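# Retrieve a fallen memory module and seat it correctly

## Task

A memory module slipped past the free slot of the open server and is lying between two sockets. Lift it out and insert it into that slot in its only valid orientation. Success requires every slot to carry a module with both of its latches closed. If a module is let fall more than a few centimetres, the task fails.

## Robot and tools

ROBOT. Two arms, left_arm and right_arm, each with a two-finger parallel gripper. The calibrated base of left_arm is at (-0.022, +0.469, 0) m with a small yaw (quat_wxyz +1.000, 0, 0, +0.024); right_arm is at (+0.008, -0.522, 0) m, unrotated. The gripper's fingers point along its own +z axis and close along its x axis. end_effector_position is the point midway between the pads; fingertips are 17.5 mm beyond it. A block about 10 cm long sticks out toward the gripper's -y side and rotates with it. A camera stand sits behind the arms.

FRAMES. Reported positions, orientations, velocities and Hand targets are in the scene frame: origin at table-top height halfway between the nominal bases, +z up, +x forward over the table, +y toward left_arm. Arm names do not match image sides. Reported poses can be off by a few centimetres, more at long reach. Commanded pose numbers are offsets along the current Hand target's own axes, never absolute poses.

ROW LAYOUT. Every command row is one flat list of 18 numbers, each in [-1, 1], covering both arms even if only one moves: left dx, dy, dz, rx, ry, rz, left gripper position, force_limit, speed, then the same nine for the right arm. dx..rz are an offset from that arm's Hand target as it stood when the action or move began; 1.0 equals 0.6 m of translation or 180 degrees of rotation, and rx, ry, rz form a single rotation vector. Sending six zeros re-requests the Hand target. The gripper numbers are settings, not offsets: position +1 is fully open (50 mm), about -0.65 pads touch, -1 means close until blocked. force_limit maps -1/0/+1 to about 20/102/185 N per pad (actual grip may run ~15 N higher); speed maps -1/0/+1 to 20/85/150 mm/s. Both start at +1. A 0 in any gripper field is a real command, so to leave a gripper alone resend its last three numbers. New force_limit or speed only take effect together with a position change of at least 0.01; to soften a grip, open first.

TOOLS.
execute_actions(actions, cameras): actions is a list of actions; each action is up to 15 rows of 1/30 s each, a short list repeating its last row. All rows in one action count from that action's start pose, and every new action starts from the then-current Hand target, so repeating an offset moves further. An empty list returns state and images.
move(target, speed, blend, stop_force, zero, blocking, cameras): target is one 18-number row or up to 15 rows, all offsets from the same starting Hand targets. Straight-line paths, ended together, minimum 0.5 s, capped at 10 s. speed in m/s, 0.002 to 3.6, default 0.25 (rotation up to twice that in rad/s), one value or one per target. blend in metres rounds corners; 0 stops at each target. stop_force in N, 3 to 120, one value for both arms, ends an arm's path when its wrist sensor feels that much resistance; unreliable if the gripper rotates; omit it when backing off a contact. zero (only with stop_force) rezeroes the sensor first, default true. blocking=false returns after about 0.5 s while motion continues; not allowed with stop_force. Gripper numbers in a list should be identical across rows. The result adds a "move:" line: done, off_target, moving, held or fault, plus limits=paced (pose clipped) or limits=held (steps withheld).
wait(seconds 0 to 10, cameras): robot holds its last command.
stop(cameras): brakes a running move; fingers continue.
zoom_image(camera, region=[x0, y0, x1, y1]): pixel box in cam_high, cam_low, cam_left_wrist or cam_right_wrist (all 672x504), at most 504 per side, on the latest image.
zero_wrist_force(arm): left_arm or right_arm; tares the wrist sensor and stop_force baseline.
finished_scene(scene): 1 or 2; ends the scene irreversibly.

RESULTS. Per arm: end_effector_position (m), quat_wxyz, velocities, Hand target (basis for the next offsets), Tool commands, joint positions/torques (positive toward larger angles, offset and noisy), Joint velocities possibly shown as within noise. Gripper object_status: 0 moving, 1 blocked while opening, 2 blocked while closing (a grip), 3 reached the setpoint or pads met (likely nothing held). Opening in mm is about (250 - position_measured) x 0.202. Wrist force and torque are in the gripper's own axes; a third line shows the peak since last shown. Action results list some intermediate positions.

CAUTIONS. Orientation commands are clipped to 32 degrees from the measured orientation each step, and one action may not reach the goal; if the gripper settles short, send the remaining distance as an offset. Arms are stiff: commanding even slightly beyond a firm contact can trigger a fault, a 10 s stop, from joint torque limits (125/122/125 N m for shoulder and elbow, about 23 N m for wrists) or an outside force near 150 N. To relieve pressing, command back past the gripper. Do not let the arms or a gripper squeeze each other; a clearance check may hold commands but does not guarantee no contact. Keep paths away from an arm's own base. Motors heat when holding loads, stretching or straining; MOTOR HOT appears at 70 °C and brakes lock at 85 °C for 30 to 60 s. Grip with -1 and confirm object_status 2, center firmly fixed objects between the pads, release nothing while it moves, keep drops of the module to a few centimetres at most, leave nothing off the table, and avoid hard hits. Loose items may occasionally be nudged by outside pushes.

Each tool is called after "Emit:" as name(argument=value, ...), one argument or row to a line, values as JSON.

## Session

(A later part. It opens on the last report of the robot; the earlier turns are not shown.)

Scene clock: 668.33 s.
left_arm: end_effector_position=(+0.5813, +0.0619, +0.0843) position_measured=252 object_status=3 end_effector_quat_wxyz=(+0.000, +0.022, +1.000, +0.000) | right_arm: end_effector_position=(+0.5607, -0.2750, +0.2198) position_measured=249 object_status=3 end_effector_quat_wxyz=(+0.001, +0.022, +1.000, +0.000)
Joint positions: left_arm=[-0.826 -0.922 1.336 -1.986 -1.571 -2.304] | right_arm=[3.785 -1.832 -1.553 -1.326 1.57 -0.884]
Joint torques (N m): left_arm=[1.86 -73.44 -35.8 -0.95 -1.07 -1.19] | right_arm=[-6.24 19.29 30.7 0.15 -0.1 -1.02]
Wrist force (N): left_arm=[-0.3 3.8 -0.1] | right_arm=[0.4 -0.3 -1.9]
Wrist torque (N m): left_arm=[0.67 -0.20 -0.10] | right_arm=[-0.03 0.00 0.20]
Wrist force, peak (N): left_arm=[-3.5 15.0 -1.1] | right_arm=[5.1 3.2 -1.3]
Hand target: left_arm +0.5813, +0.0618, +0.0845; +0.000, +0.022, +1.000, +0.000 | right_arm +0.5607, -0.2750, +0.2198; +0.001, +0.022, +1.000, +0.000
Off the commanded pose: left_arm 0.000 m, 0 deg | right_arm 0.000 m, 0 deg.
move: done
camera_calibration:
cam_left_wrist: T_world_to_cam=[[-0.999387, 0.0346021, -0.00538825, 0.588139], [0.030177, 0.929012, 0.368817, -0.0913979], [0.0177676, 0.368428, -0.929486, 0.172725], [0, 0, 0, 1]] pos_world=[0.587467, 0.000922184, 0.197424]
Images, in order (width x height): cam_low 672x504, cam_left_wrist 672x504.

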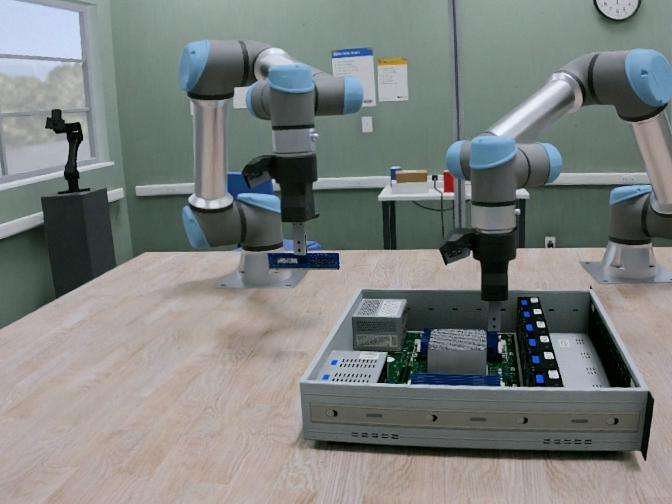

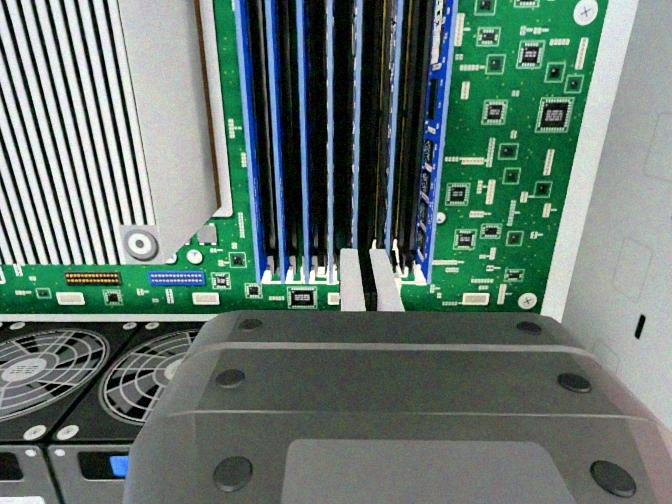

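Emit:
move(
  target=[-0.0039,0,0,0,0,0,-1,-0.5,0, 0,0,0,0,0,0,-1,-0.5,-0.8],
  speed=0.03,
)

Emit:
move(
  target=[0,0,0.035,0,0,0,-1,-0.5,0, 0,0,0,0,0,0,-1,-0.5,-0.8],
  speed=0.015,
  stop_force=65,
)

Emit:
move(
  target=[
    [0,0,-0.035,0,0,0,-1,-0.5,0, 0,0,0,0,0,0,-1,-0.5,-0.8],
    [0,0.045,-0.05,0,0,0,-1,-0.5,0, 0,0,0,0,0,0,-1,-0.5,-0.8],
  ],
  speed=0.08,
  cameras=["cam_left_wrist"],
)

Emit:
zoom_image(
  camera="cam_left_wrist",
  region=[240, 150, 420, 290],
)

Scene clock: 680.10 s.
left_arm: end_effector_position=(+0.5837, +0.0617, +0.0845) position_measured=252 object_status=3 end_effector_quat_wxyz=(+0.000, +0.022, +1.000, +0.000) | right_arm: end_effector_position=(+0.5607, -0.2750, +0.2198) position_measured=249 object_status=3 end_effector_quat_wxyz=(+0.001, +0.022, +1.000, +0.000)
Joint positions: left_arm=[-0.824 -0.918 1.328 -1.983 -1.571 -2.302] | right_arm=[3.785 -1.832 -1.553 -1.326 1.57 -0.884]
Joint torques (N m): left_arm=[5.19 -46.28 -26.16 -0.97 -1.42 0.5] | right_arm=[-5.78 20.07 32.42 0.18 -1.95 -1]
Wrist force (N): left_arm=[0.0 3.9 -0.2] | right_arm=[0.6 -0.5 -2.0]
Wrist torque (N m): left_arm=[0.68 -0.24 -0.09] | right_arm=[-0.06 -0.01 0.20]
Wrist force, peak (N): left_arm=[-0.2 4.2 0.0] | right_arm=[0.9 -0.7 -2.4]
Hand target: left_arm +0.5836, +0.0617, +0.0845; +0.000, +0.022, +1.000, +0.000 | right_arm +0.5607, -0.2750, +0.2198; +0.001, +0.022, +1.000, +0.000
Off the commanded pose: left_arm 0.000 m, 0 deg | right_arm 0.000 m, 0 deg.
move: done

Scene clock: 681.63 s.
left_arm: end_effector_position=(+0.5838, +0.0616, +0.0736) position_measured=252 object_status=3 end_effector_quat_wxyz=(+0.001, +0.022, +1.000, -0.001) | right_arm: end_effector_position=(+0.5607, -0.2750, +0.2198) position_measured=249 object_status=3 end_effector_quat_wxyz=(+0.001, +0.022, +1.000, +0.000)
Joint positions: left_arm=[-0.824 -0.907 1.34 -2.006 -1.571 -2.302] | right_arm=[3.785 -1.832 -1.553 -1.326 1.57 -0.884]
Joint torques (N m): left_arm=[-1.42 -24.28 -4.9 2.34 1.76 -1.17] | right_arm=[-6.2 20.11 32.62 0.36 -1.93 -0.99]
Wrist force (N): left_arm=[9.3 9.6 -55.3] | right_arm=[0.5 -0.2 -2.2]
Wrist torque (N m): left_arm=[0.95 -0.34 -0.05] | right_arm=[-0.01 -0.01 0.20]
Wrist force, peak (N): left_arm=[15.1 20.2 -70.3] | right_arm=[0.9 -0.4 -2.5]
Hand target: left_arm +0.5838, +0.0616, +0.0737; +0.001, +0.022, +1.000, -0.001 (not the last commanded pose) | right_arm +0.5607, -0.2750, +0.2198; +0.001, +0.022, +1.000, +0.000
Off the commanded pose: left_arm 0.010 m, 0 deg | right_arm 0.000 m, 0 deg.
move: contact (left_arm)

Scene clock: 682.87 s.
left_arm: end_effector_position=(+0.5850, +0.0888, +0.1038) position_measured=252 object_status=3 end_effector_quat_wxyz=(+0.001, +0.022, +1.000, -0.001) end_effector_velocity=(+0.000, -0.004, -0.001) end_effector_angular_velocity=(+0.000, +0.000, +0.002) | right_arm: end_effector_position=(+0.5607, -0.2750, +0.2198) position_measured=249 object_status=3 end_effector_quat_wxyz=(+0.001, +0.022, +1.000, +0.000)
Joint positions: left_arm=[-0.795 -0.967 1.359 -1.965 -1.571 -2.273] | right_arm=[3.785 -1.832 -1.553 -1.326 1.57 -0.884]
Joint velocities: left_arm=[-0.004 0.006 -0.008 0.001 0 -0.006] | right_arm=[within noise]
Joint torques (N m): left_arm=[-3.39 -38.95 -36.98 -6.49 -0.72 -1.21] | right_arm=[-6.23 19.87 33.02 0.31 -1.88 -1.07]
Wrist force (N): left_arm=[1.1 4.1 0.4] | right_arm=[0.5 -0.6 -2.3]
Wrist torque (N m): left_arm=[0.72 -0.41 -0.23] | right_arm=[-0.08 0.00 0.20]
Wrist force, peak (N): left_arm=[9.4 9.5 -55.4] | right_arm=[0.7 -0.4 -2.5]
Hand target: left_arm +0.5850, +0.0886, +0.1036; +0.001, +0.022, +1.000, -0.001 | right_arm +0.5607, -0.2750, +0.2198; +0.001, +0.022, +1.000, +0.000
Off the commanded pose: left_arm 0.000 m, 0 deg | right_arm 0.000 m, 0 deg.
move: done
camera_calibration:
cam_left_wrist: T_world_to_cam=[[-0.99938, 0.034635, -0.00636978, 0.591119], [0.0298632, 0.929362, 0.36796, -0.123417], [0.0186641, 0.367541, -0.92982, 0.180406], [0, 0, 0, 1]] pos_world=[0.591071, 0.0279187, 0.216923]
Images, in order (width x height): cam_left_wrist 672x504.

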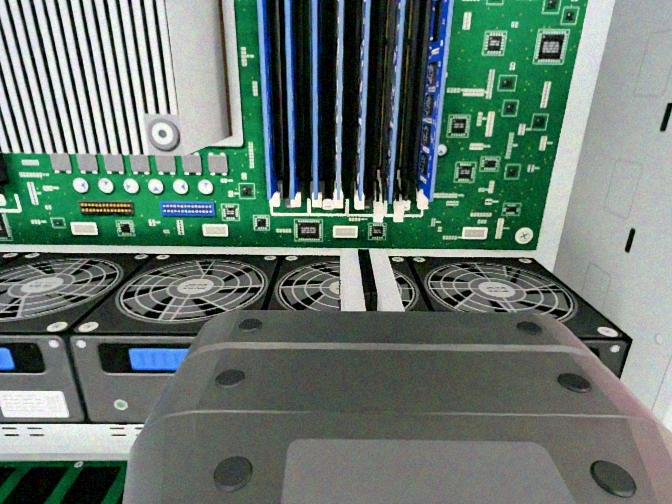

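Scaled by 2.800 from the camera's 672x504 image, which has a finer 960x720 frame.

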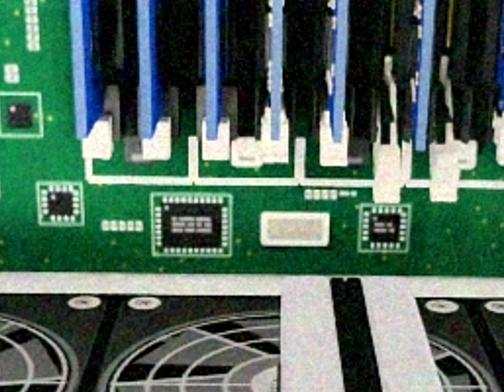

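Emit:
zoom_image(
  camera="cam_left_wrist",
  region=[300, 170, 400, 230],
)

Scaled by 5.040 from the camera's 672x504 image, which has a finer 960x720 frame.

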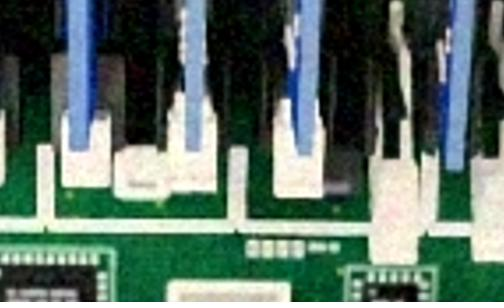

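Emit:
move(
  target=[0.024,-0.1392,0.005,0,0,0,-0.452,-0.5,0, 0,0,0,0,0,0,-1,-0.5,-0.8],
  speed=0.1,
  cameras=["cam_left_wrist"],
)

Emit:
zoom_image(
  camera="cam_left_wrist",
  region=[310, 170, 430, 290],
)

Scene clock: 703.97 s.
left_arm: end_effector_position=(+0.5668, +0.0059, +0.1005) position_measured=220 object_status=3 end_effector_quat_wxyz=(+0.001, +0.022, +1.000, -0.001) | right_arm: end_effector_position=(+0.5607, -0.2750, +0.2198) position_measured=249 object_status=3 end_effector_quat_wxyz=(+0.001, +0.022, +1.000, +0.000)
Joint positions: left_arm=[-0.893 -0.888 1.233 -1.918 -1.571 -2.372] | right_arm=[3.785 -1.832 -1.553 -1.326 1.57 -0.884]
Joint torques (N m): left_arm=[5.52 -75.9 -14.82 -6.78 0.62 1.04] | right_arm=[-5.74 20.5 32.93 0.32 -1.89 -0.92]
Wrist force (N): left_arm=[1.1 4.4 0.3] | right_arm=[0.9 -0.4 -2.0]
Wrist torque (N m): left_arm=[0.75 -0.43 -0.10] | right_arm=[-0.04 -0.06 0.20]
Wrist force, peak (N): left_arm=[-0.2 7.1 0.3] | right_arm=[0.8 -0.4 -2.6]
Hand target: left_arm +0.5669, +0.0058, +0.1007; +0.001, +0.022, +1.000, -0.001 | right_arm +0.5607, -0.2750, +0.2198; +0.001, +0.022, +1.000, +0.000
Off the commanded pose: left_arm 0.000 m, 0 deg | right_arm 0.000 m, 0 deg.
move: done
camera_calibration:
cam_left_wrist: T_world_to_cam=[[-0.999382, 0.0346224, -0.0060396, 0.575813], [0.0299655, 0.929211, 0.368333, -0.0447097], [0.0183646, 0.367924, -0.929674, 0.208436], [0, 0, 0, 1]] pos_world=[0.572969, -0.0550798, 0.213723]
Images, in order (width x height): cam_left_wrist 672x504.

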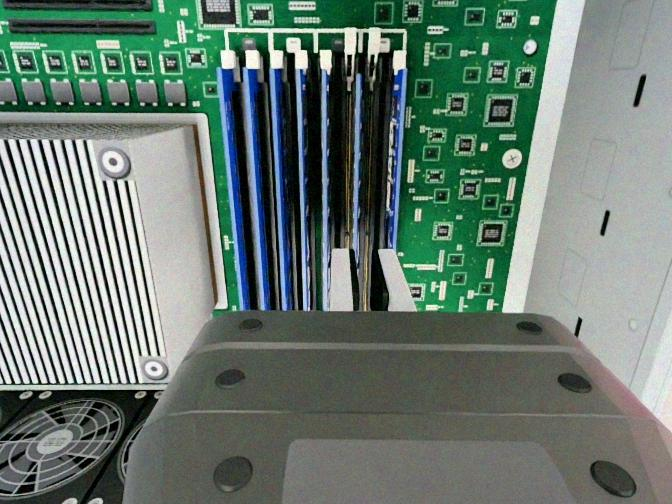

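Scaled by 4.200 from the camera's 672x504 image, which has a finer 960x720 frame.

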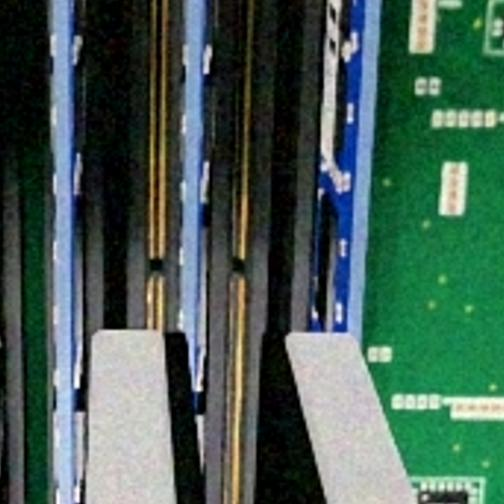

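Emit:
move(
  target=[
    [-0.0022,0,0,0,0,0,-0.485,-0.5,0, 0,0,0,0,0,0,-1,-0.5,-0.8],
    [-0.0022,0,0.0285,0,0,0,-0.485,-0.5,0, 0,0,0,0,0,0,-1,-0.5,-0.8],
  ],
  speed=0.05,
  cameras=["cam_left_wrist"],
)

Emit:
zoom_image(
  camera="cam_left_wrist",
  region=[310, 170, 430, 290],
)

Scene clock: 720.50 s.
left_arm: end_effector_position=(+0.5682, +0.0057, +0.0832) position_measured=225 object_status=3 end_effector_quat_wxyz=(+0.001, +0.022, +1.000, -0.001) end_effector_velocity=(-0.001, +0.000, +0.000) end_effector_angular_velocity=(+0.003, +0.004, -0.001) | right_arm: end_effector_position=(+0.5607, -0.2750, +0.2198) position_measured=249 object_status=3 end_effector_quat_wxyz=(+0.001, +0.022, +1.000, +0.000)
Joint positions: left_arm=[-0.892 -0.87 1.249 -1.952 -1.571 -2.37] | right_arm=[3.785 -1.832 -1.553 -1.326 1.57 -0.884]
Joint velocities: left_arm=[0 0 -0.002 0.007 -0.001 0.001] | right_arm=[within noise]
Joint torques (N m): left_arm=[8.14 -72.54 -36.25 -0.06 -1.33 -0.16] | right_arm=[-6.04 20.24 33.16 0.42 -1.81 -0.92]
Wrist force (N): left_arm=[0.9 3.9 0.3] | right_arm=[0.7 -0.7 -2.2]
Wrist torque (N m): left_arm=[0.68 -0.40 -0.09] | right_arm=[-0.08 -0.03 0.20]
Wrist force, peak (N): left_arm=[1.5 4.3 0.6] | right_arm=[0.8 -0.7 -2.6]
Hand target: left_arm +0.5682, +0.0057, +0.0836; +0.001, +0.022, +1.000, -0.001 | right_arm +0.5607, -0.2750, +0.2198; +0.001, +0.022, +1.000, +0.000
Off the commanded pose: left_arm 0.000 m, 0 deg | right_arm 0.000 m, 0 deg.
move: done
camera_calibration:
cam_left_wrist: T_world_to_cam=[[-0.999383, 0.0345666, -0.0061783, 0.577037], [0.0298683, 0.92933, 0.368041, -0.0381629], [0.0184636, 0.36763, -0.929789, 0.192315], [0, 0, 0, 1]] pos_world=[0.57427, -0.055181, 0.196423]
Images, in order (width x height): cam_left_wrist 672x504.

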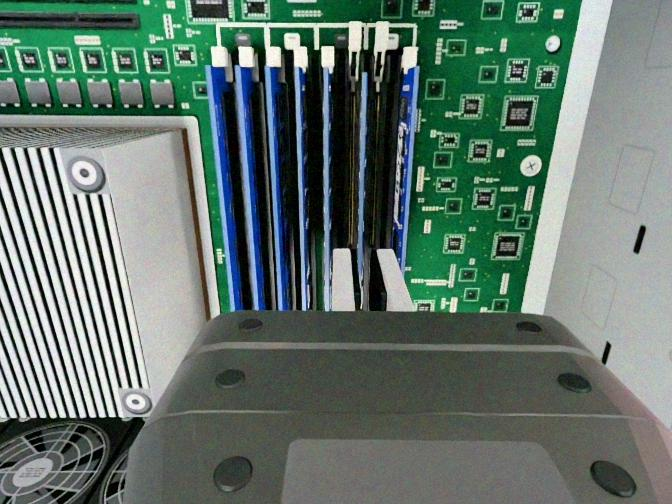

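Scaled by 4.200 from the camera's 672x504 image, which has a finer 960x720 frame.

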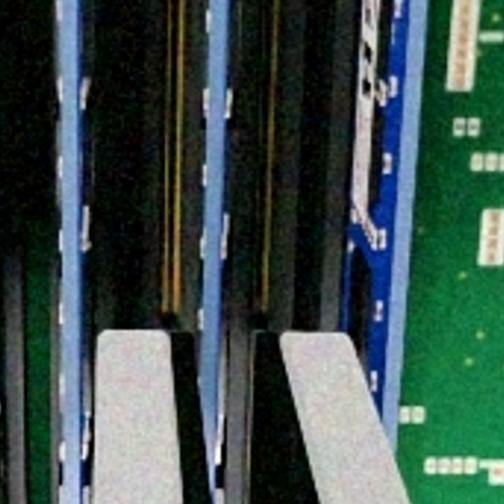

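Emit:
move(
  target=[0,0,0.0217,0,0,0,-0.485,-0.5,0, 0,0,0,0,0,0,-1,-0.5,-0.8],
  speed=0.025,
  stop_force=6,
)

Emit:
move(
  target=[0,0,0,0,0,0,-1,-0.5,-0.8, 0,0,0,0,0,0,-1,-0.5,-0.8],
  speed=0.02,
  cameras=["cam_left_wrist"],
)

Emit:
zoom_image(
  camera="cam_left_wrist",
  region=[310, 170, 430, 290],
)

Scene clock: 730.90 s.
left_arm: end_effector_position=(+0.5682, +0.0057, +0.0706) position_measured=225 object_status=3 end_effector_quat_wxyz=(+0.001, +0.022, +1.000, -0.001) | right_arm: end_effector_position=(+0.5607, -0.2750, +0.2198) position_measured=249 object_status=3 end_effector_quat_wxyz=(+0.001, +0.022, +1.000, +0.000)
Joint positions: left_arm=[-0.892 -0.858 1.263 -1.978 -1.571 -2.37] | right_arm=[3.785 -1.832 -1.553 -1.326 1.57 -0.884]
Joint torques (N m): left_arm=[7.83 -76.68 -36.85 -0.21 -0.01 -0.75] | right_arm=[-6.18 21.06 32.96 0.37 -1.94 -0.92]
Wrist force (N): left_arm=[0.9 3.6 0.3] | right_arm=[0.4 -0.6 -2.2]
Wrist torque (N m): left_arm=[0.64 -0.40 -0.09] | right_arm=[-0.07 0.00 0.20]
Wrist force, peak (N): left_arm=[0.9 4.3 0.9] | right_arm=[0.6 -0.5 -2.6]
Hand target: left_arm +0.5682, +0.0057, +0.0706; +0.001, +0.022, +1.000, -0.001 | right_arm +0.5607, -0.2750, +0.2198; +0.001, +0.022, +1.000, +0.000
Off the commanded pose: left_arm 0.000 m, 0 deg | right_arm 0.000 m, 0 deg.
move: done

Scene clock: 731.40 s.
left_arm: end_effector_position=(+0.5682, +0.0057, +0.0706) position_measured=248 object_status=2 end_effector_quat_wxyz=(+0.001, +0.022, +1.000, -0.001) | right_arm: end_effector_position=(+0.5607, -0.2750, +0.2198) position_measured=249 object_status=3 end_effector_quat_wxyz=(+0.001, +0.022, +1.000, +0.000)
Joint positions: left_arm=[-0.892 -0.858 1.263 -1.978 -1.571 -2.37] | right_arm=[3.785 -1.832 -1.553 -1.326 1.57 -0.884]
Joint torques (N m): left_arm=[7.97 -76.07 -36.35 -0.92 0.07 -0.56] | right_arm=[-5.87 20.27 33.12 0.54 -1.97 -0.91]
Wrist force (N): left_arm=[2.3 4.2 0.1] | right_arm=[0.6 -0.5 -1.9]
Wrist torque (N m): left_arm=[0.70 -0.38 -0.16] | right_arm=[-0.04 -0.02 0.20]
Wrist force, peak (N): left_arm=[2.1 4.8 -0.1] | right_arm=[0.8 -0.9 -2.4]
Hand target: left_arm +0.5682, +0.0057, +0.0706; +0.001, +0.022, +1.000, -0.001 | right_arm +0.5607, -0.2750, +0.2198; +0.001, +0.022, +1.000, +0.000
Off the commanded pose: left_arm 0.000 m, 0 deg | right_arm 0.000 m, 0 deg.
move: done
camera_calibration:
cam_left_wrist: T_world_to_cam=[[-0.999382, 0.0345995, -0.00627639, 0.577078], [0.0298645, 0.929363, 0.367957, -0.0335087], [0.0185642, 0.367542, -0.929822, 0.180541], [0, 0, 0, 1]] pos_world=[0.57437, -0.0551813, 0.183823]
Images, in order (width x height): cam_left_wrist 672x504.

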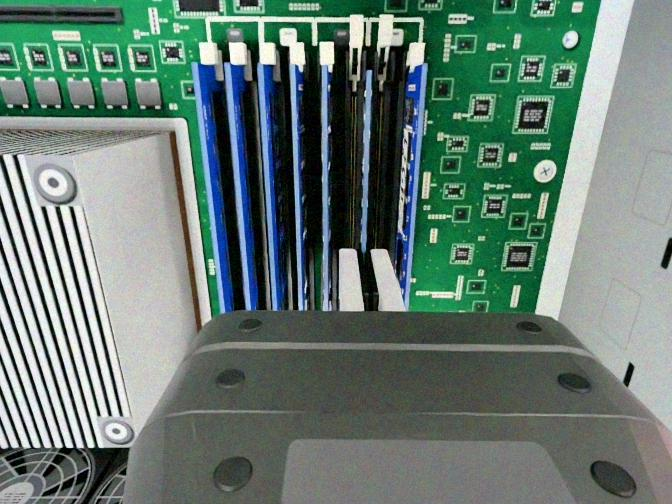

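Scaled by 4.200 from the camera's 672x504 image, which has a finer 960x720 frame.

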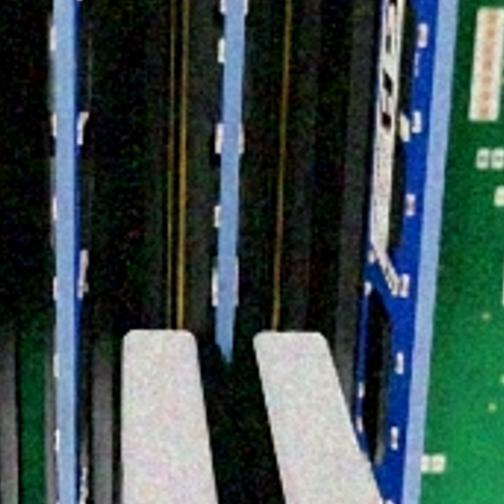

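Emit:
move(
  target=[0,0,-0.1,0,0,0,-1,-0.5,-0.8, 0,0,0,0,0,0,-1,-0.5,-0.8],
  speed=0.04,
  stop_force=25,
  cameras=["cam_left_wrist","cam_low"],
)

Emit:
zoom_image(
  camera="cam_low",
  region=[400, 250, 520, 360],
)

Emit:
zoom_image(
  camera="cam_low",
  region=[240, 220, 360, 300],
)

Scene clock: 740.20 s.
left_arm: end_effector_position=(+0.5682, +0.0058, +0.1306) position_measured=248 object_status=2 end_effector_quat_wxyz=(+0.001, +0.022, +1.000, -0.001) | right_arm: end_effector_position=(+0.5607, -0.2750, +0.2198) position_measured=249 object_status=3 end_effector_quat_wxyz=(+0.001, +0.022, +1.000, +0.000)
Joint positions: left_arm=[-0.892 -0.909 1.188 -1.852 -1.571 -2.37] | right_arm=[3.785 -1.832 -1.553 -1.326 1.57 -0.884]
Joint torques (N m): left_arm=[-1.51 -41.56 -14.54 -6.63 0.39 -1.25] | right_arm=[-5.89 21.44 33.05 0.47 -1.81 -0.83]
Wrist force (N): left_arm=[1.0 3.7 0.5] | right_arm=[0.5 -0.3 -2.2]
Wrist torque (N m): left_arm=[0.65 -0.42 -0.10] | right_arm=[-0.02 -0.02 0.19]
Wrist force, peak (N): left_arm=[2.4 4.7 -0.2] | right_arm=[0.6 -0.6 -2.6]
Hand target: left_arm +0.5681, +0.0058, +0.1306; +0.001, +0.022, +1.000, -0.001 | right_arm +0.5607, -0.2750, +0.2198; +0.001, +0.022, +1.000, +0.000
Off the commanded pose: left_arm 0.000 m, 0 deg | right_arm 0.000 m, 0 deg.
move: done
camera_calibration:
cam_left_wrist: T_world_to_cam=[[-0.999382, 0.0345995, -0.00627639, 0.577351], [0.0298645, 0.929363, 0.367957, -0.0556761], [0.0185642, 0.367542, -0.929822, 0.236296], [0, 0, 0, 1]] pos_world=[0.57427, -0.0550813, 0.243823]
Images, in order (width x height): cam_low 672x504, cam_left_wrist 672x504.

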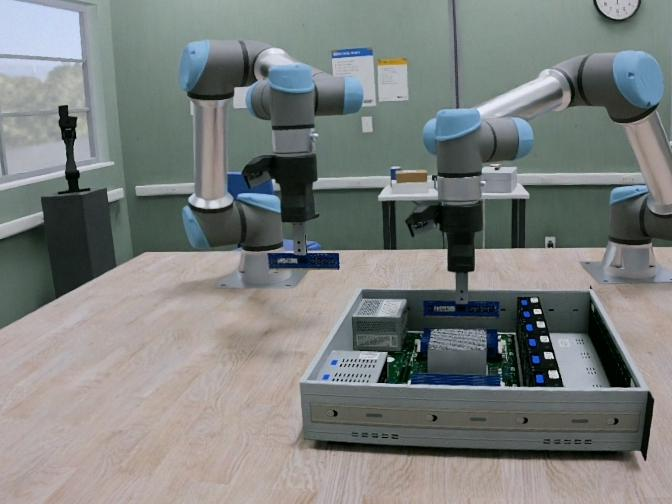

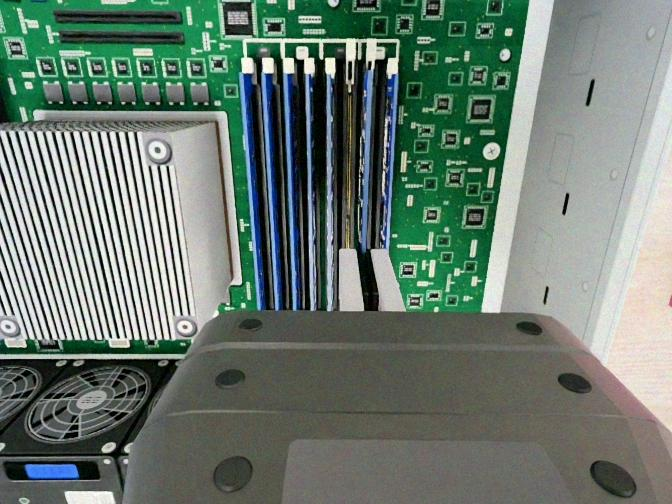

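Scaled by 4.200 from the camera's 672x504 image, which has a finer 960x720 frame.

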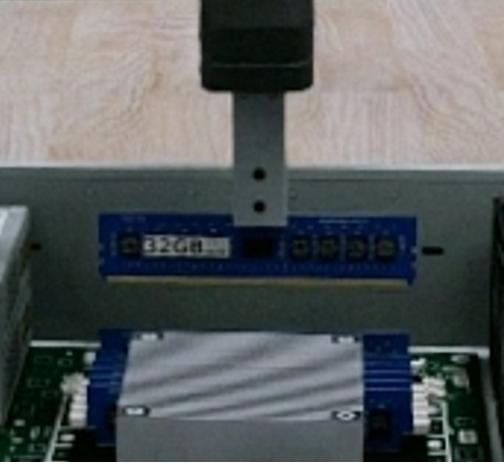

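Scaled by 4.200 from the camera's 672x504 image, which has a finer 960x720 frame.

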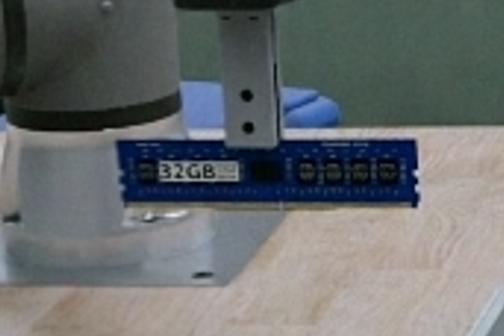

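Emit:
move(
  target=[
    [-0.005,-0.0032,0,0,0,0,-1,-0.5,-0.8, 0,0,0,0,0,0,-1,-0.5,-0.8],
    [-0.005,-0.0032,0.0585,0,0,0,-1,-0.5,-0.8, 0,0,0,0,0,0,-1,-0.5,-0.8],
  ],
  speed=0.05,
  cameras=["cam_left_wrist"],
)

Emit:
zoom_image(
  camera="cam_left_wrist",
  region=[310, 20, 430, 120],
)

Emit:
zoom_image(
  camera="cam_left_wrist",
  region=[310, 150, 430, 270],
)

Scene clock: 750.13 s.
left_arm: end_effector_position=(+0.5711, +0.0037, +0.0952) position_measured=248 object_status=2 end_effector_quat_wxyz=(+0.001, +0.022, +1.000, -0.001) | right_arm: end_effector_position=(+0.5607, -0.2750, +0.2198) position_measured=249 object_status=3 end_effector_quat_wxyz=(+0.001, +0.022, +1.000, +0.000)
Joint positions: left_arm=[-0.891 -0.872 1.22 -1.921 -1.571 -2.369] | right_arm=[3.785 -1.832 -1.553 -1.326 1.57 -0.884]
Joint torques (N m): left_arm=[6.68 -76.48 -36.92 -0.23 -1.11 -0.19] | right_arm=[-5.53 21.19 33.32 0.59 -1.93 -0.88]
Wrist force (N): left_arm=[0.8 3.9 0.6] | right_arm=[0.8 -0.2 -2.1]
Wrist torque (N m): left_arm=[0.68 -0.38 -0.10] | right_arm=[0.00 -0.05 0.20]
Wrist force, peak (N): left_arm=[1.1 4.5 0.5] | right_arm=[1.0 -0.5 -2.4]
Hand target: left_arm +0.5711, +0.0037, +0.0955; +0.001, +0.022, +1.000, -0.001 | right_arm +0.5607, -0.2750, +0.2198; +0.001, +0.022, +1.000, +0.000
Off the commanded pose: left_arm 0.000 m, 0 deg | right_arm 0.000 m, 0 deg.
move: done
camera_calibration:
cam_left_wrist: T_world_to_cam=[[-0.999382, 0.0346232, -0.00604302, 0.580051], [0.0299666, 0.929245, 0.368246, -0.0408755], [0.0183653, 0.367837, -0.929709, 0.204113], [0, 0, 0, 1]] pos_world=[0.577169, -0.0571801, 0.208323]
Images, in order (width x height): cam_left_wrist 672x504.

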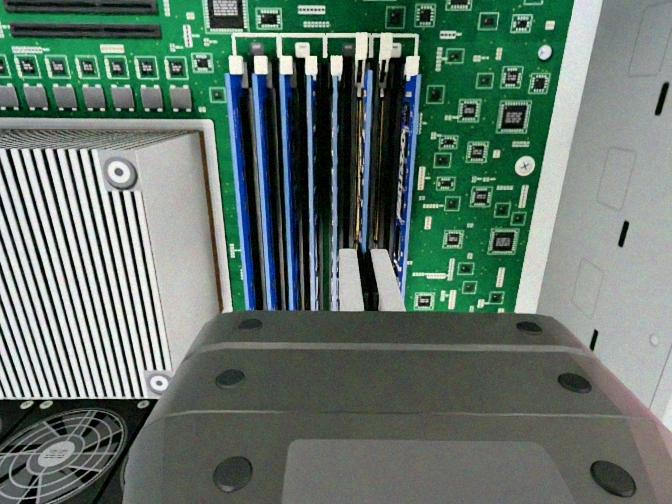

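Scaled by 4.200 from the camera's 672x504 image, which has a finer 960x720 frame.

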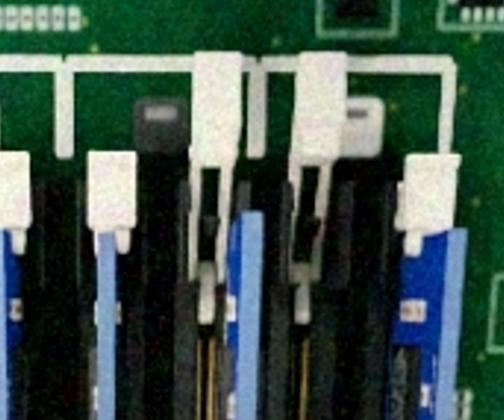

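Scaled by 4.200 from the camera's 672x504 image, which has a finer 960x720 frame.

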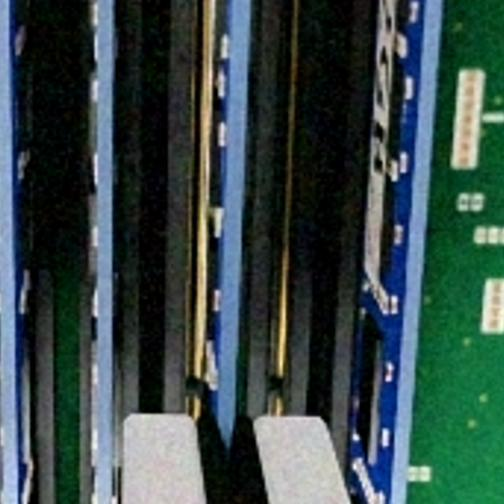

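Emit:
move(
  target=[-0.0009,0.0003,0.0338,0,0,0,-1,-0.5,-0.8, 0,0,0,0,0,0,-1,-0.5,-0.8],
  speed=0.015,
  stop_force=7,
  cameras=["cam_left_wrist"],
)

Emit:
zoom_image(
  camera="cam_left_wrist",
  region=[310, 20, 430, 120],
)

Emit:
zoom_image(
  camera="cam_left_wrist",
  region=[310, 150, 430, 270],
)

Scene clock: 770.97 s.
left_arm: end_effector_position=(+0.5717, +0.0038, +0.0752) position_measured=248 object_status=2 end_effector_quat_wxyz=(+0.001, +0.022, +1.000, -0.001) | right_arm: end_effector_position=(+0.5607, -0.2750, +0.2198) position_measured=249 object_status=3 end_effector_quat_wxyz=(+0.001, +0.022, +1.000, +0.000)
Joint positions: left_arm=[-0.89 -0.853 1.242 -1.962 -1.571 -2.369] | right_arm=[3.785 -1.832 -1.553 -1.326 1.57 -0.884]
Joint torques (N m): left_arm=[3.05 -75.56 -35.09 -0.16 0.76 0.47] | right_arm=[-5.87 21.5 33.06 0.72 -1.93 -0.77]
Wrist force (N): left_arm=[0.5 3.6 -1.8] | right_arm=[0.9 -0.5 -2.4]
Wrist torque (N m): left_arm=[0.70 -0.41 -0.13] | right_arm=[-0.05 -0.07 0.21]
Wrist force, peak (N): left_arm=[1.0 5.1 -4.0] | right_arm=[0.8 -0.6 -2.5]
Hand target: left_arm +0.5717, +0.0038, +0.0752; +0.001, +0.022, +1.000, -0.001 | right_arm +0.5607, -0.2750, +0.2198; +0.001, +0.022, +1.000, +0.000
Off the commanded pose: left_arm 0.000 m, 0 deg | right_arm 0.000 m, 0 deg.
move: done
camera_calibration:
cam_left_wrist: T_world_to_cam=[[-0.999382, 0.0345995, -0.00627639, 0.580571], [0.0298645, 0.929363, 0.367957, -0.0335371], [0.0185642, 0.367542, -0.929822, 0.185454], [0, 0, 0, 1]] pos_world=[0.57777, -0.0570813, 0.188423]
Images, in order (width x height): cam_left_wrist 672x504.

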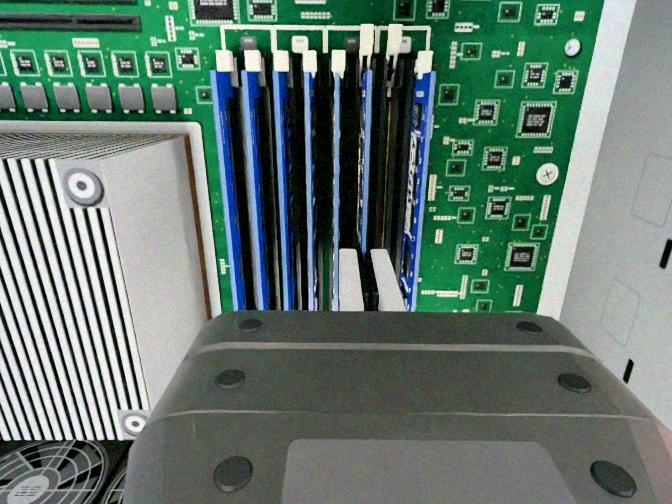

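Scaled by 4.200 from the camera's 672x504 image, which has a finer 960x720 frame.

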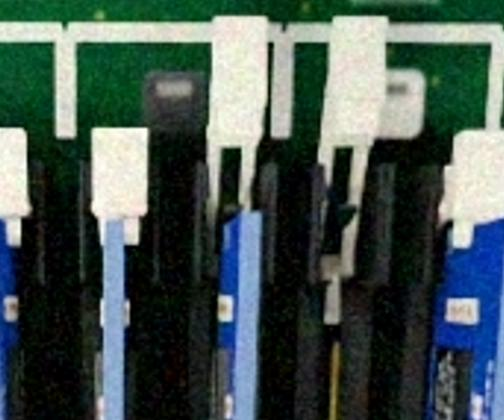

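Scaled by 4.200 from the camera's 672x504 image, which has a finer 960x720 frame.

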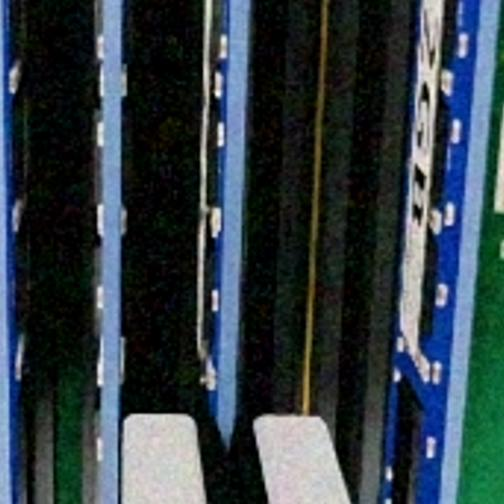

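Emit:
move(
  target=[0,0,-0.002,0,0,0,-1,-0.5,-0.8, 0,0,0,0,0,0,-1,-0.5,-0.8],
  speed=0.01,
)

Emit:
move(
  target=[0,0,0,0,0,0,-0.518,-0.5,-0.8, 0,0,0,0,0,0,-1,-0.5,-0.8],
  speed=0.01,
)

Emit:
move(
  target=[
    [0,0,-0.03,0,0,0,-0.518,-0.5,-0.8, 0,0,0,0,0,0,-1,-0.5,-0.8],
    [0,0,-0.015,0,0,0,-1,-0.5,0, 0,0,0,0,0,0,-1,-0.5,-0.8],
  ],
  speed=0.05,
  cameras=["cam_left_wrist","cam_low"],
)

Emit:
zoom_image(
  camera="cam_left_wrist",
  region=[310, 20, 430, 120],
)

Emit:
zoom_image(
  camera="cam_left_wrist",
  region=[310, 170, 430, 290],
)

Scene clock: 781.87 s.
left_arm: end_effector_position=(+0.5717, +0.0038, +0.0765) position_measured=248 object_status=2 end_effector_quat_wxyz=(+0.001, +0.022, +1.000, -0.001) | right_arm: end_effector_position=(+0.5607, -0.2750, +0.2198) position_measured=249 object_status=3 end_effector_quat_wxyz=(+0.001, +0.022, +1.000, +0.000)
Joint positions: left_arm=[-0.89 -0.855 1.241 -1.959 -1.571 -2.369] | right_arm=[3.785 -1.832 -1.553 -1.326 1.57 -0.884]
Joint torques (N m): left_arm=[-3.52 -75.74 -35.39 -0.68 0.72 -1.25] | right_arm=[-5.94 21.87 33.18 0.68 -1.92 -0.68]
Wrist force (N): left_arm=[0.2 4.2 0.7] | right_arm=[0.4 -0.4 -2.2]
Wrist torque (N m): left_arm=[0.73 -0.36 -0.12] | right_arm=[-0.03 0.01 0.20]
Wrist force, peak (N): left_arm=[0.2 4.2 0.7] | right_arm=[0.8 -0.4 -2.6]
Hand target: left_arm +0.5717, +0.0038, +0.0764; +0.001, +0.022, +1.000, -0.001 | right_arm +0.5607, -0.2750, +0.2198; +0.001, +0.022, +1.000, +0.000
Off the commanded pose: left_arm 0.000 m, 0 deg | right_arm 0.000 m, 0 deg.
move: done

Scene clock: 782.37 s.
left_arm: end_effector_position=(+0.5717, +0.0038, +0.0765) position_measured=230 object_status=3 end_effector_quat_wxyz=(+0.001, +0.022, +1.000, -0.001) | right_arm: end_effector_position=(+0.5607, -0.2750, +0.2198) position_measured=249 object_status=3 end_effector_quat_wxyz=(+0.001, +0.022, +1.000, +0.000)
Joint positions: left_arm=[-0.89 -0.855 1.241 -1.959 -1.571 -2.369] | right_arm=[3.785 -1.832 -1.553 -1.326 1.57 -0.884]
Joint torques (N m): left_arm=[-3.73 -72.05 -31.43 -2.83 0.77 -1.11] | right_arm=[-6.07 21.87 32.93 0.74 -1.89 -0.68]
Wrist force (N): left_arm=[1.0 4.0 0.1] | right_arm=[0.9 -0.3 -2.1]
Wrist torque (N m): left_arm=[0.70 -0.42 -0.09] | right_arm=[-0.02 -0.07 0.20]
Wrist force, peak (N): left_arm=[1.2 4.5 0.2] | right_arm=[0.8 -0.5 -2.4]
Hand target: left_arm +0.5717, +0.0038, +0.0764; +0.001, +0.022, +1.000, -0.001 | right_arm +0.5607, -0.2750, +0.2198; +0.001, +0.022, +1.000, +0.000
Off the commanded pose: left_arm 0.000 m, 0 deg | right_arm 0.000 m, 0 deg.
move: done

Scene clock: 783.97 s.
left_arm: end_effector_position=(+0.5717, +0.0038, +0.0854) position_measured=252 object_status=3 end_effector_quat_wxyz=(+0.001, +0.022, +1.000, -0.001) | right_arm: end_effector_position=(+0.5607, -0.2750, +0.2198) position_measured=249 object_status=3 end_effector_quat_wxyz=(+0.001, +0.022, +1.000, +0.000)
Joint positions: left_arm=[-0.89 -0.863 1.231 -1.941 -1.571 -2.369] | right_arm=[3.785 -1.832 -1.553 -1.326 1.57 -0.884]
Joint torques (N m): left_arm=[-3.08 -77.01 -36.77 -0.22 0.46 -1.02] | right_arm=[-6.18 22.42 33.2 0.73 -1.95 -0.68]
Wrist force (N): left_arm=[1.0 4.2 0.4] | right_arm=[0.8 -0.3 -2.4]
Wrist torque (N m): left_arm=[0.73 -0.42 -0.09] | right_arm=[-0.02 -0.05 0.21]
Wrist force, peak (N): left_arm=[1.2 4.3 1.1] | right_arm=[1.0 -0.5 -2.4]
Hand target: left_arm +0.5717, +0.0038, +0.0854; +0.001, +0.022, +1.000, -0.001 | right_arm +0.5607, -0.2750, +0.2198; +0.001, +0.022, +1.000, +0.000
Off the commanded pose: left_arm 0.000 m, 0 deg | right_arm 0.000 m, 0 deg.
move: done
camera_calibration:
cam_left_wrist: T_world_to_cam=[[-0.999382, 0.0346, -0.0062762, 0.580635], [0.0298651, 0.929363, 0.367957, -0.0372906], [0.0185642, 0.367542, -0.929822, 0.194938], [0, 0, 0, 1]] pos_world=[0.57777, -0.0570813, 0.198623]
Images, in order (width x height): cam_low 672x504, cam_left_wrist 672x504.

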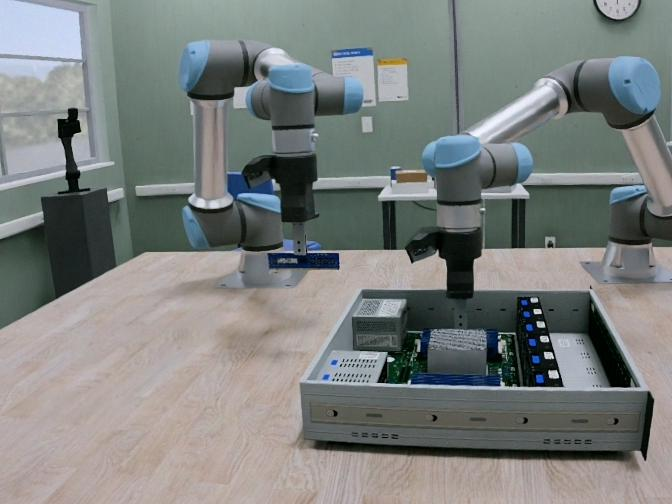

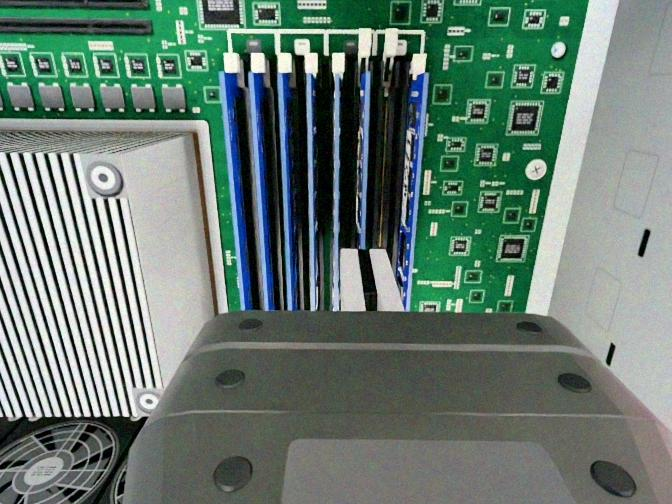

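Scaled by 4.200 from the camera's 672x504 image, which has a finer 960x720 frame.

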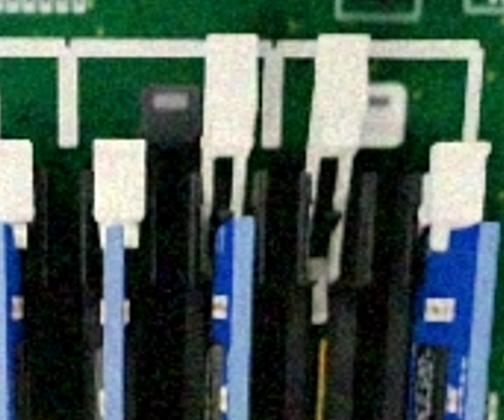

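Scaled by 4.200 from the camera's 672x504 image, which has a finer 960x720 frame.

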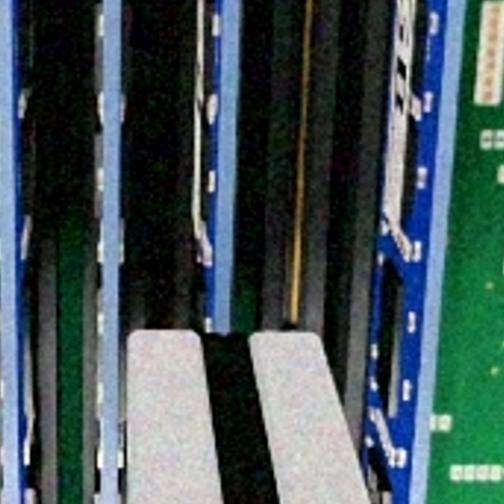

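Emit:
move(
  target=[0,0,0.037,0,0,0,-1,-0.5,0, 0,0,0,0,0,0,-1,-0.5,-0.8],
  speed=0.015,
  stop_force=70,
)

Emit:
move(
  target=[
    [0,0,-0.02,0,0,0,-1,-0.5,0, 0,0,0,0,0,0,-1,-0.5,-0.8],
    [0,0.093,-0.02,0,0,0,-1,-0.5,0, 0,0,0,0,0,0,-1,-0.5,-0.8],
  ],
  speed=0.08,
  cameras=["cam_left_wrist"],
)

Emit:
zoom_image(
  camera="cam_left_wrist",
  region=[300, 180, 420, 310],
)

Scene clock: 796.10 s.
left_arm: end_effector_position=(+0.5718, +0.0037, +0.0732) position_measured=252 object_status=3 end_effector_quat_wxyz=(+0.001, +0.022, +1.000, -0.001) | right_arm: end_effector_position=(+0.5607, -0.2750, +0.2198) position_measured=249 object_status=3 end_effector_quat_wxyz=(+0.001, +0.022, +1.000, +0.000)
Joint positions: left_arm=[-0.89 -0.852 1.245 -1.967 -1.571 -2.369] | right_arm=[3.785 -1.832 -1.553 -1.326 1.57 -0.884]
Joint torques (N m): left_arm=[-0.26 -24.92 -5.9 2.26 2.03 0.04] | right_arm=[-6.2 22.05 33.26 0.76 -1.9 -0.59]
Wrist force (N): left_arm=[11.2 10.6 -56.3] | right_arm=[0.8 -0.5 -2.1]
Wrist torque (N m): left_arm=[0.81 -0.24 -0.05] | right_arm=[-0.06 -0.06 0.21]
Wrist force, peak (N): left_arm=[18.5 25.3 -73.2] | right_arm=[0.4 -0.6 -2.7]
Hand target: left_arm +0.5718, +0.0037, +0.0732; +0.001, +0.022, +1.000, -0.001 (not the last commanded pose) | right_arm +0.5607, -0.2750, +0.2198; +0.001, +0.022, +1.000, +0.000
Off the commanded pose: left_arm 0.010 m, 0 deg | right_arm 0.000 m, 0 deg.
move: contact (left_arm)

Scene clock: 797.70 s.
left_arm: end_effector_position=(+0.5743, +0.0595, +0.0853) position_measured=252 object_status=3 end_effector_quat_wxyz=(+0.001, +0.022, +1.000, -0.001) end_effector_velocity=(-0.001, -0.002, +0.000) end_effector_angular_velocity=(+0.002, +0.003, +0.001) | right_arm: end_effector_position=(+0.5607, -0.2750, +0.2198) position_measured=249 object_status=3 end_effector_quat_wxyz=(+0.001, +0.022, +1.000, +0.000)
Joint positions: left_arm=[-0.835 -0.934 1.355 -1.995 -1.571 -2.313] | right_arm=[3.785 -1.832 -1.553 -1.326 1.57 -0.884]
Joint velocities: left_arm=[-0.003 0.003 -0.005 0.005 -0.001 -0.004] | right_arm=[within noise]
Joint torques (N m): left_arm=[-3.59 -39.31 -36.36 0.02 -1.09 -1.16] | right_arm=[-6.36 22.12 32.87 0.76 -1.93 -0.6]
Wrist force (N): left_arm=[0.7 3.9 1.1] | right_arm=[0.7 -0.7 -1.9]
Wrist torque (N m): left_arm=[0.68 -0.34 -0.22] | right_arm=[-0.08 -0.04 0.21]
Wrist force, peak (N): left_arm=[11.5 10.7 -55.9] | right_arm=[0.8 -0.4 -2.6]
Hand target: left_arm +0.5742, +0.0595, +0.0851; +0.001, +0.022, +1.000, -0.001 | right_arm +0.5607, -0.2750, +0.2198; +0.001, +0.022, +1.000, +0.000
Off the commanded pose: left_arm 0.000 m, 0 deg | right_arm 0.000 m, 0 deg.
move: done
camera_calibration:
cam_left_wrist: T_world_to_cam=[[-0.999376, 0.0345979, -0.00715984, 0.581377], [0.0295544, 0.929679, 0.367183, -0.0888495], [0.0193601, 0.366742, -0.930121, 0.173887], [0, 0, 0, 1]] pos_world=[0.580273, -0.00128448, 0.198522]
Images, in order (width x height): cam_left_wrist 672x504.

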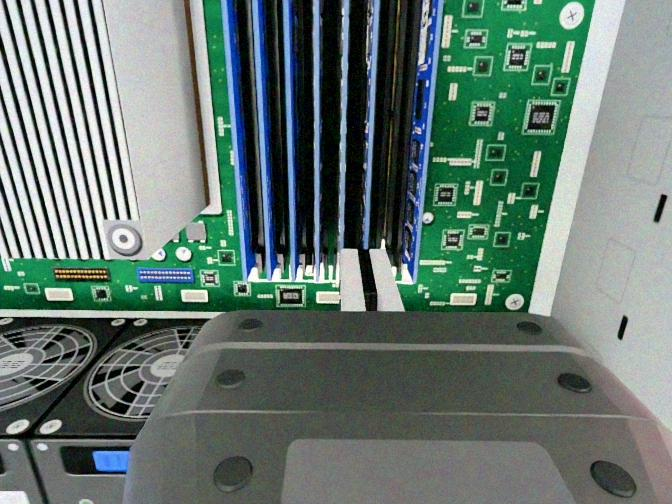

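Scaled by 3.877 from the camera's 672x504 image, which has a finer 960x720 frame.

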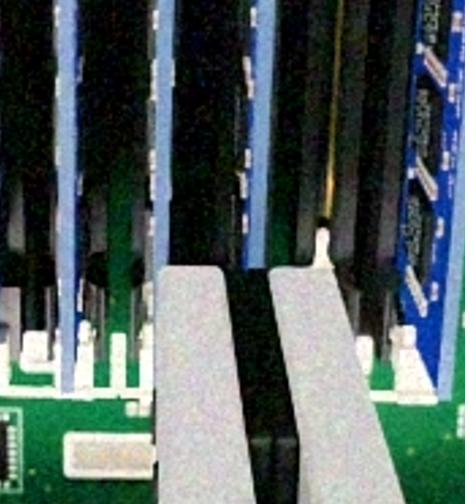

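Emit:
move(
  target=[0.0023,0.004,0,0,0,0,-1,-0.5,0, 0,0,0,0,0,0,-1,-0.5,-0.8],
  speed=0.03,
  cameras=["cam_left_wrist"],
)

Emit:
zoom_image(
  camera="cam_left_wrist",
  region=[300, 180, 420, 310],
)

Scene clock: 811.17 s.
left_arm: end_effector_position=(+0.5729, +0.0620, +0.0850) position_measured=252 object_status=3 end_effector_quat_wxyz=(+0.001, +0.022, +1.000, -0.001) | right_arm: end_effector_position=(+0.5607, -0.2750, +0.2198) position_measured=249 object_status=3 end_effector_quat_wxyz=(+0.001, +0.022, +1.000, +0.000)
Joint positions: left_arm=[-0.834 -0.939 1.364 -1.998 -1.571 -2.312] | right_arm=[3.785 -1.832 -1.553 -1.326 1.57 -0.884]
Joint torques (N m): left_arm=[5.65 -64.87 -25.58 -5.8 -0.77 1.07] | right_arm=[-5.8 22.84 32.74 0.88 -1.94 -0.58]
Wrist force (N): left_arm=[0.5 4.2 0.8] | right_arm=[0.6 -0.6 -2.4]
Wrist torque (N m): left_arm=[0.73 -0.32 -0.22] | right_arm=[-0.07 -0.02 0.20]
Wrist force, peak (N): left_arm=[0.6 4.6 0.7] | right_arm=[0.7 -0.8 -2.6]
Hand target: left_arm +0.5730, +0.0620, +0.0851; +0.001, +0.022, +1.000, -0.001 | right_arm +0.5607, -0.2750, +0.2198; +0.001, +0.022, +1.000, +0.000
Off the commanded pose: left_arm 0.000 m, 0 deg | right_arm 0.000 m, 0 deg.
move: done
camera_calibration:
cam_left_wrist: T_world_to_cam=[[-0.99938, 0.0345538, -0.00673494, 0.579906], [0.0296617, 0.929529, 0.367553, -0.0911619], [0.0189607, 0.367126, -0.929978, 0.172918], [0, 0, 0, 1]] pos_world=[0.578972, 0.00121701, 0.198223]
Images, in order (width x height): cam_left_wrist 672x504.

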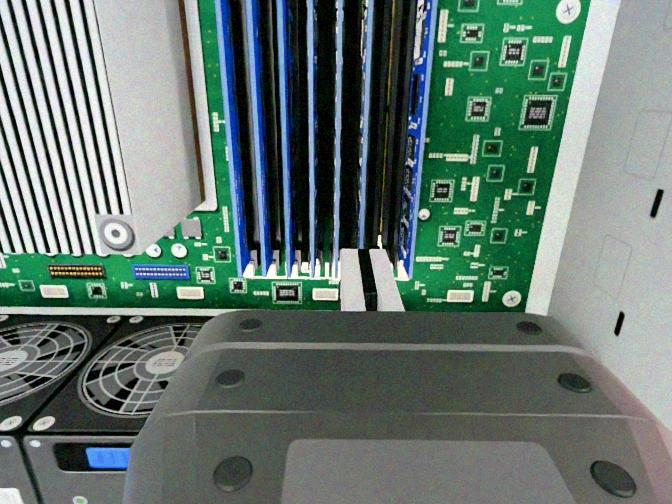

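Scaled by 3.877 from the camera's 672x504 image, which has a finer 960x720 frame.

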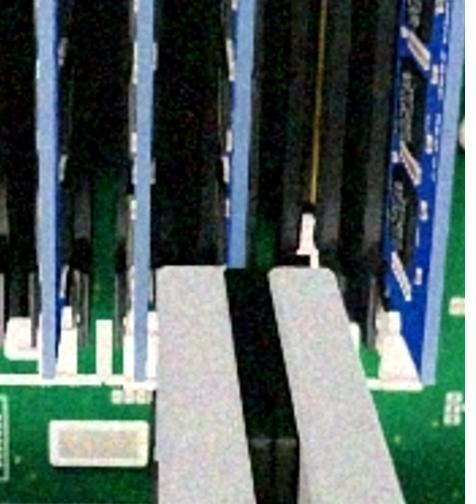

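Emit:
move(
  target=[0,0,0.037,0,0,0,-1,-0.5,0, 0,0,0,0,0,0,-1,-0.5,-0.8],
  speed=0.015,
  stop_force=65,
)

Emit:
move(
  target=[
    [0,0,-0.035,0,0,0,-1,-0.5,0, 0,0,0,0,0,0,-1,-0.5,-0.8],
    [0,0.045,-0.05,0,0,0,-1,-0.5,0, 0,0,0,0,0,0,-1,-0.5,-0.8],
  ],
  speed=0.08,
  cameras=["cam_left_wrist"],
)

Emit:
zoom_image(
  camera="cam_left_wrist",
  region=[300, 150, 440, 250],
)

Scene clock: 820.13 s.
left_arm: end_effector_position=(+0.5731, +0.0618, +0.0729) position_measured=252 object_status=3 end_effector_quat_wxyz=(+0.001, +0.022, +1.000, -0.001) | right_arm: end_effector_position=(+0.5607, -0.2750, +0.2198) position_measured=249 object_status=3 end_effector_quat_wxyz=(+0.001, +0.022, +1.000, +0.000)
Joint positions: left_arm=[-0.834 -0.927 1.377 -2.025 -1.571 -2.312] | right_arm=[3.785 -1.832 -1.553 -1.326 1.57 -0.884]
Joint torques (N m): left_arm=[-3.69 -15.23 -6.02 2.26 -1.19 -1.02] | right_arm=[-6.42 23.03 32.84 0.84 -1.84 -0.49]
Wrist force (N): left_arm=[10.8 17.1 -62.6] | right_arm=[0.7 -0.4 -2.1]
Wrist torque (N m): left_arm=[1.27 -0.06 -0.12] | right_arm=[-0.03 -0.03 0.19]
Wrist force, peak (N): left_arm=[16.8 24.3 -72.4] | right_arm=[0.4 -0.5 -2.7]
Hand target: left_arm +0.5731, +0.0618, +0.0730; +0.001, +0.022, +1.000, -0.001 (not the last commanded pose) | right_arm +0.5607, -0.2750, +0.2198; +0.001, +0.022, +1.000, +0.000
Off the commanded pose: left_arm 0.010 m, 0 deg | right_arm 0.000 m, 0 deg.
move: contact (left_arm)

Scene clock: 821.37 s.
left_arm: end_effector_position=(+0.5742, +0.0890, +0.1030) position_measured=252 object_status=3 end_effector_quat_wxyz=(+0.001, +0.022, +1.000, -0.001) end_effector_velocity=(+0.000, -0.004, -0.001) end_effector_angular_velocity=(+0.000, -0.001, +0.001) | right_arm: end_effector_position=(+0.5607, -0.2750, +0.2198) position_measured=249 object_status=3 end_effector_quat_wxyz=(+0.001, +0.022, +1.000, +0.000)
Joint positions: left_arm=[-0.805 -0.988 1.396 -1.982 -1.571 -2.283] | right_arm=[3.785 -1.832 -1.553 -1.326 1.57 -0.884]
Joint velocities: left_arm=[-0.005 0.006 -0.007 0 0.001 -0.006] | right_arm=[within noise]
Joint torques (N m): left_arm=[-6.13 -37.26 -36.11 -6.5 -1.2 -1.16] | right_arm=[-5.64 23.16 32.83 0.9 -1.9 -0.42]
Wrist force (N): left_arm=[-0.1 3.5 1.1] | right_arm=[0.6 -0.3 -2.1]
Wrist torque (N m): left_arm=[0.62 -0.21 -0.23] | right_arm=[-0.02 -0.03 0.20]
Wrist force, peak (N): left_arm=[10.6 17.2 -62.1] | right_arm=[0.7 -0.2 -2.5]
Hand target: left_arm +0.5742, +0.0889, +0.1029; +0.001, +0.022, +1.000, -0.001 | right_arm +0.5607, -0.2750, +0.2198; +0.001, +0.022, +1.000, +0.000
Off the commanded pose: left_arm 0.000 m, 0 deg | right_arm 0.000 m, 0 deg.
move: done
camera_calibration:
cam_left_wrist: T_world_to_cam=[[-0.999375, 0.0345724, -0.00738627, 0.58043], [0.0294501, 0.929728, 0.367068, -0.12278], [0.0195576, 0.366621, -0.930165, 0.179394], [0, 0, 0, 1]] pos_world=[0.580174, 0.028315, 0.216222]
Images, in order (width x height): cam_left_wrist 672x504.

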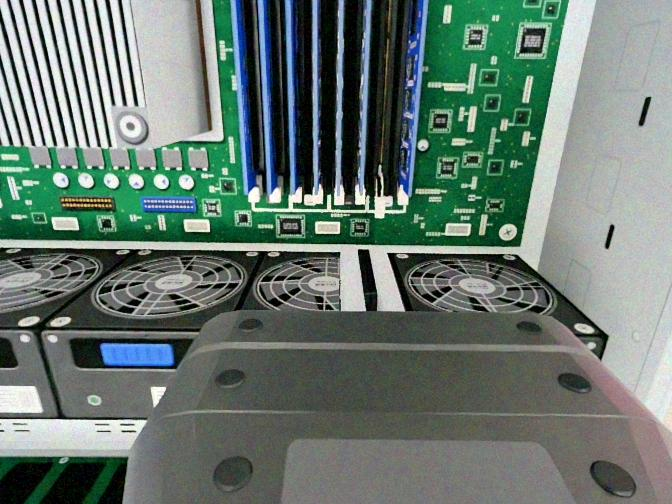

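Scaled by 3.600 from the camera's 672x504 image, which has a finer 960x720 frame.

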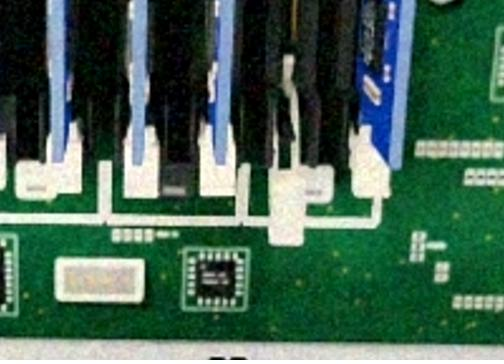

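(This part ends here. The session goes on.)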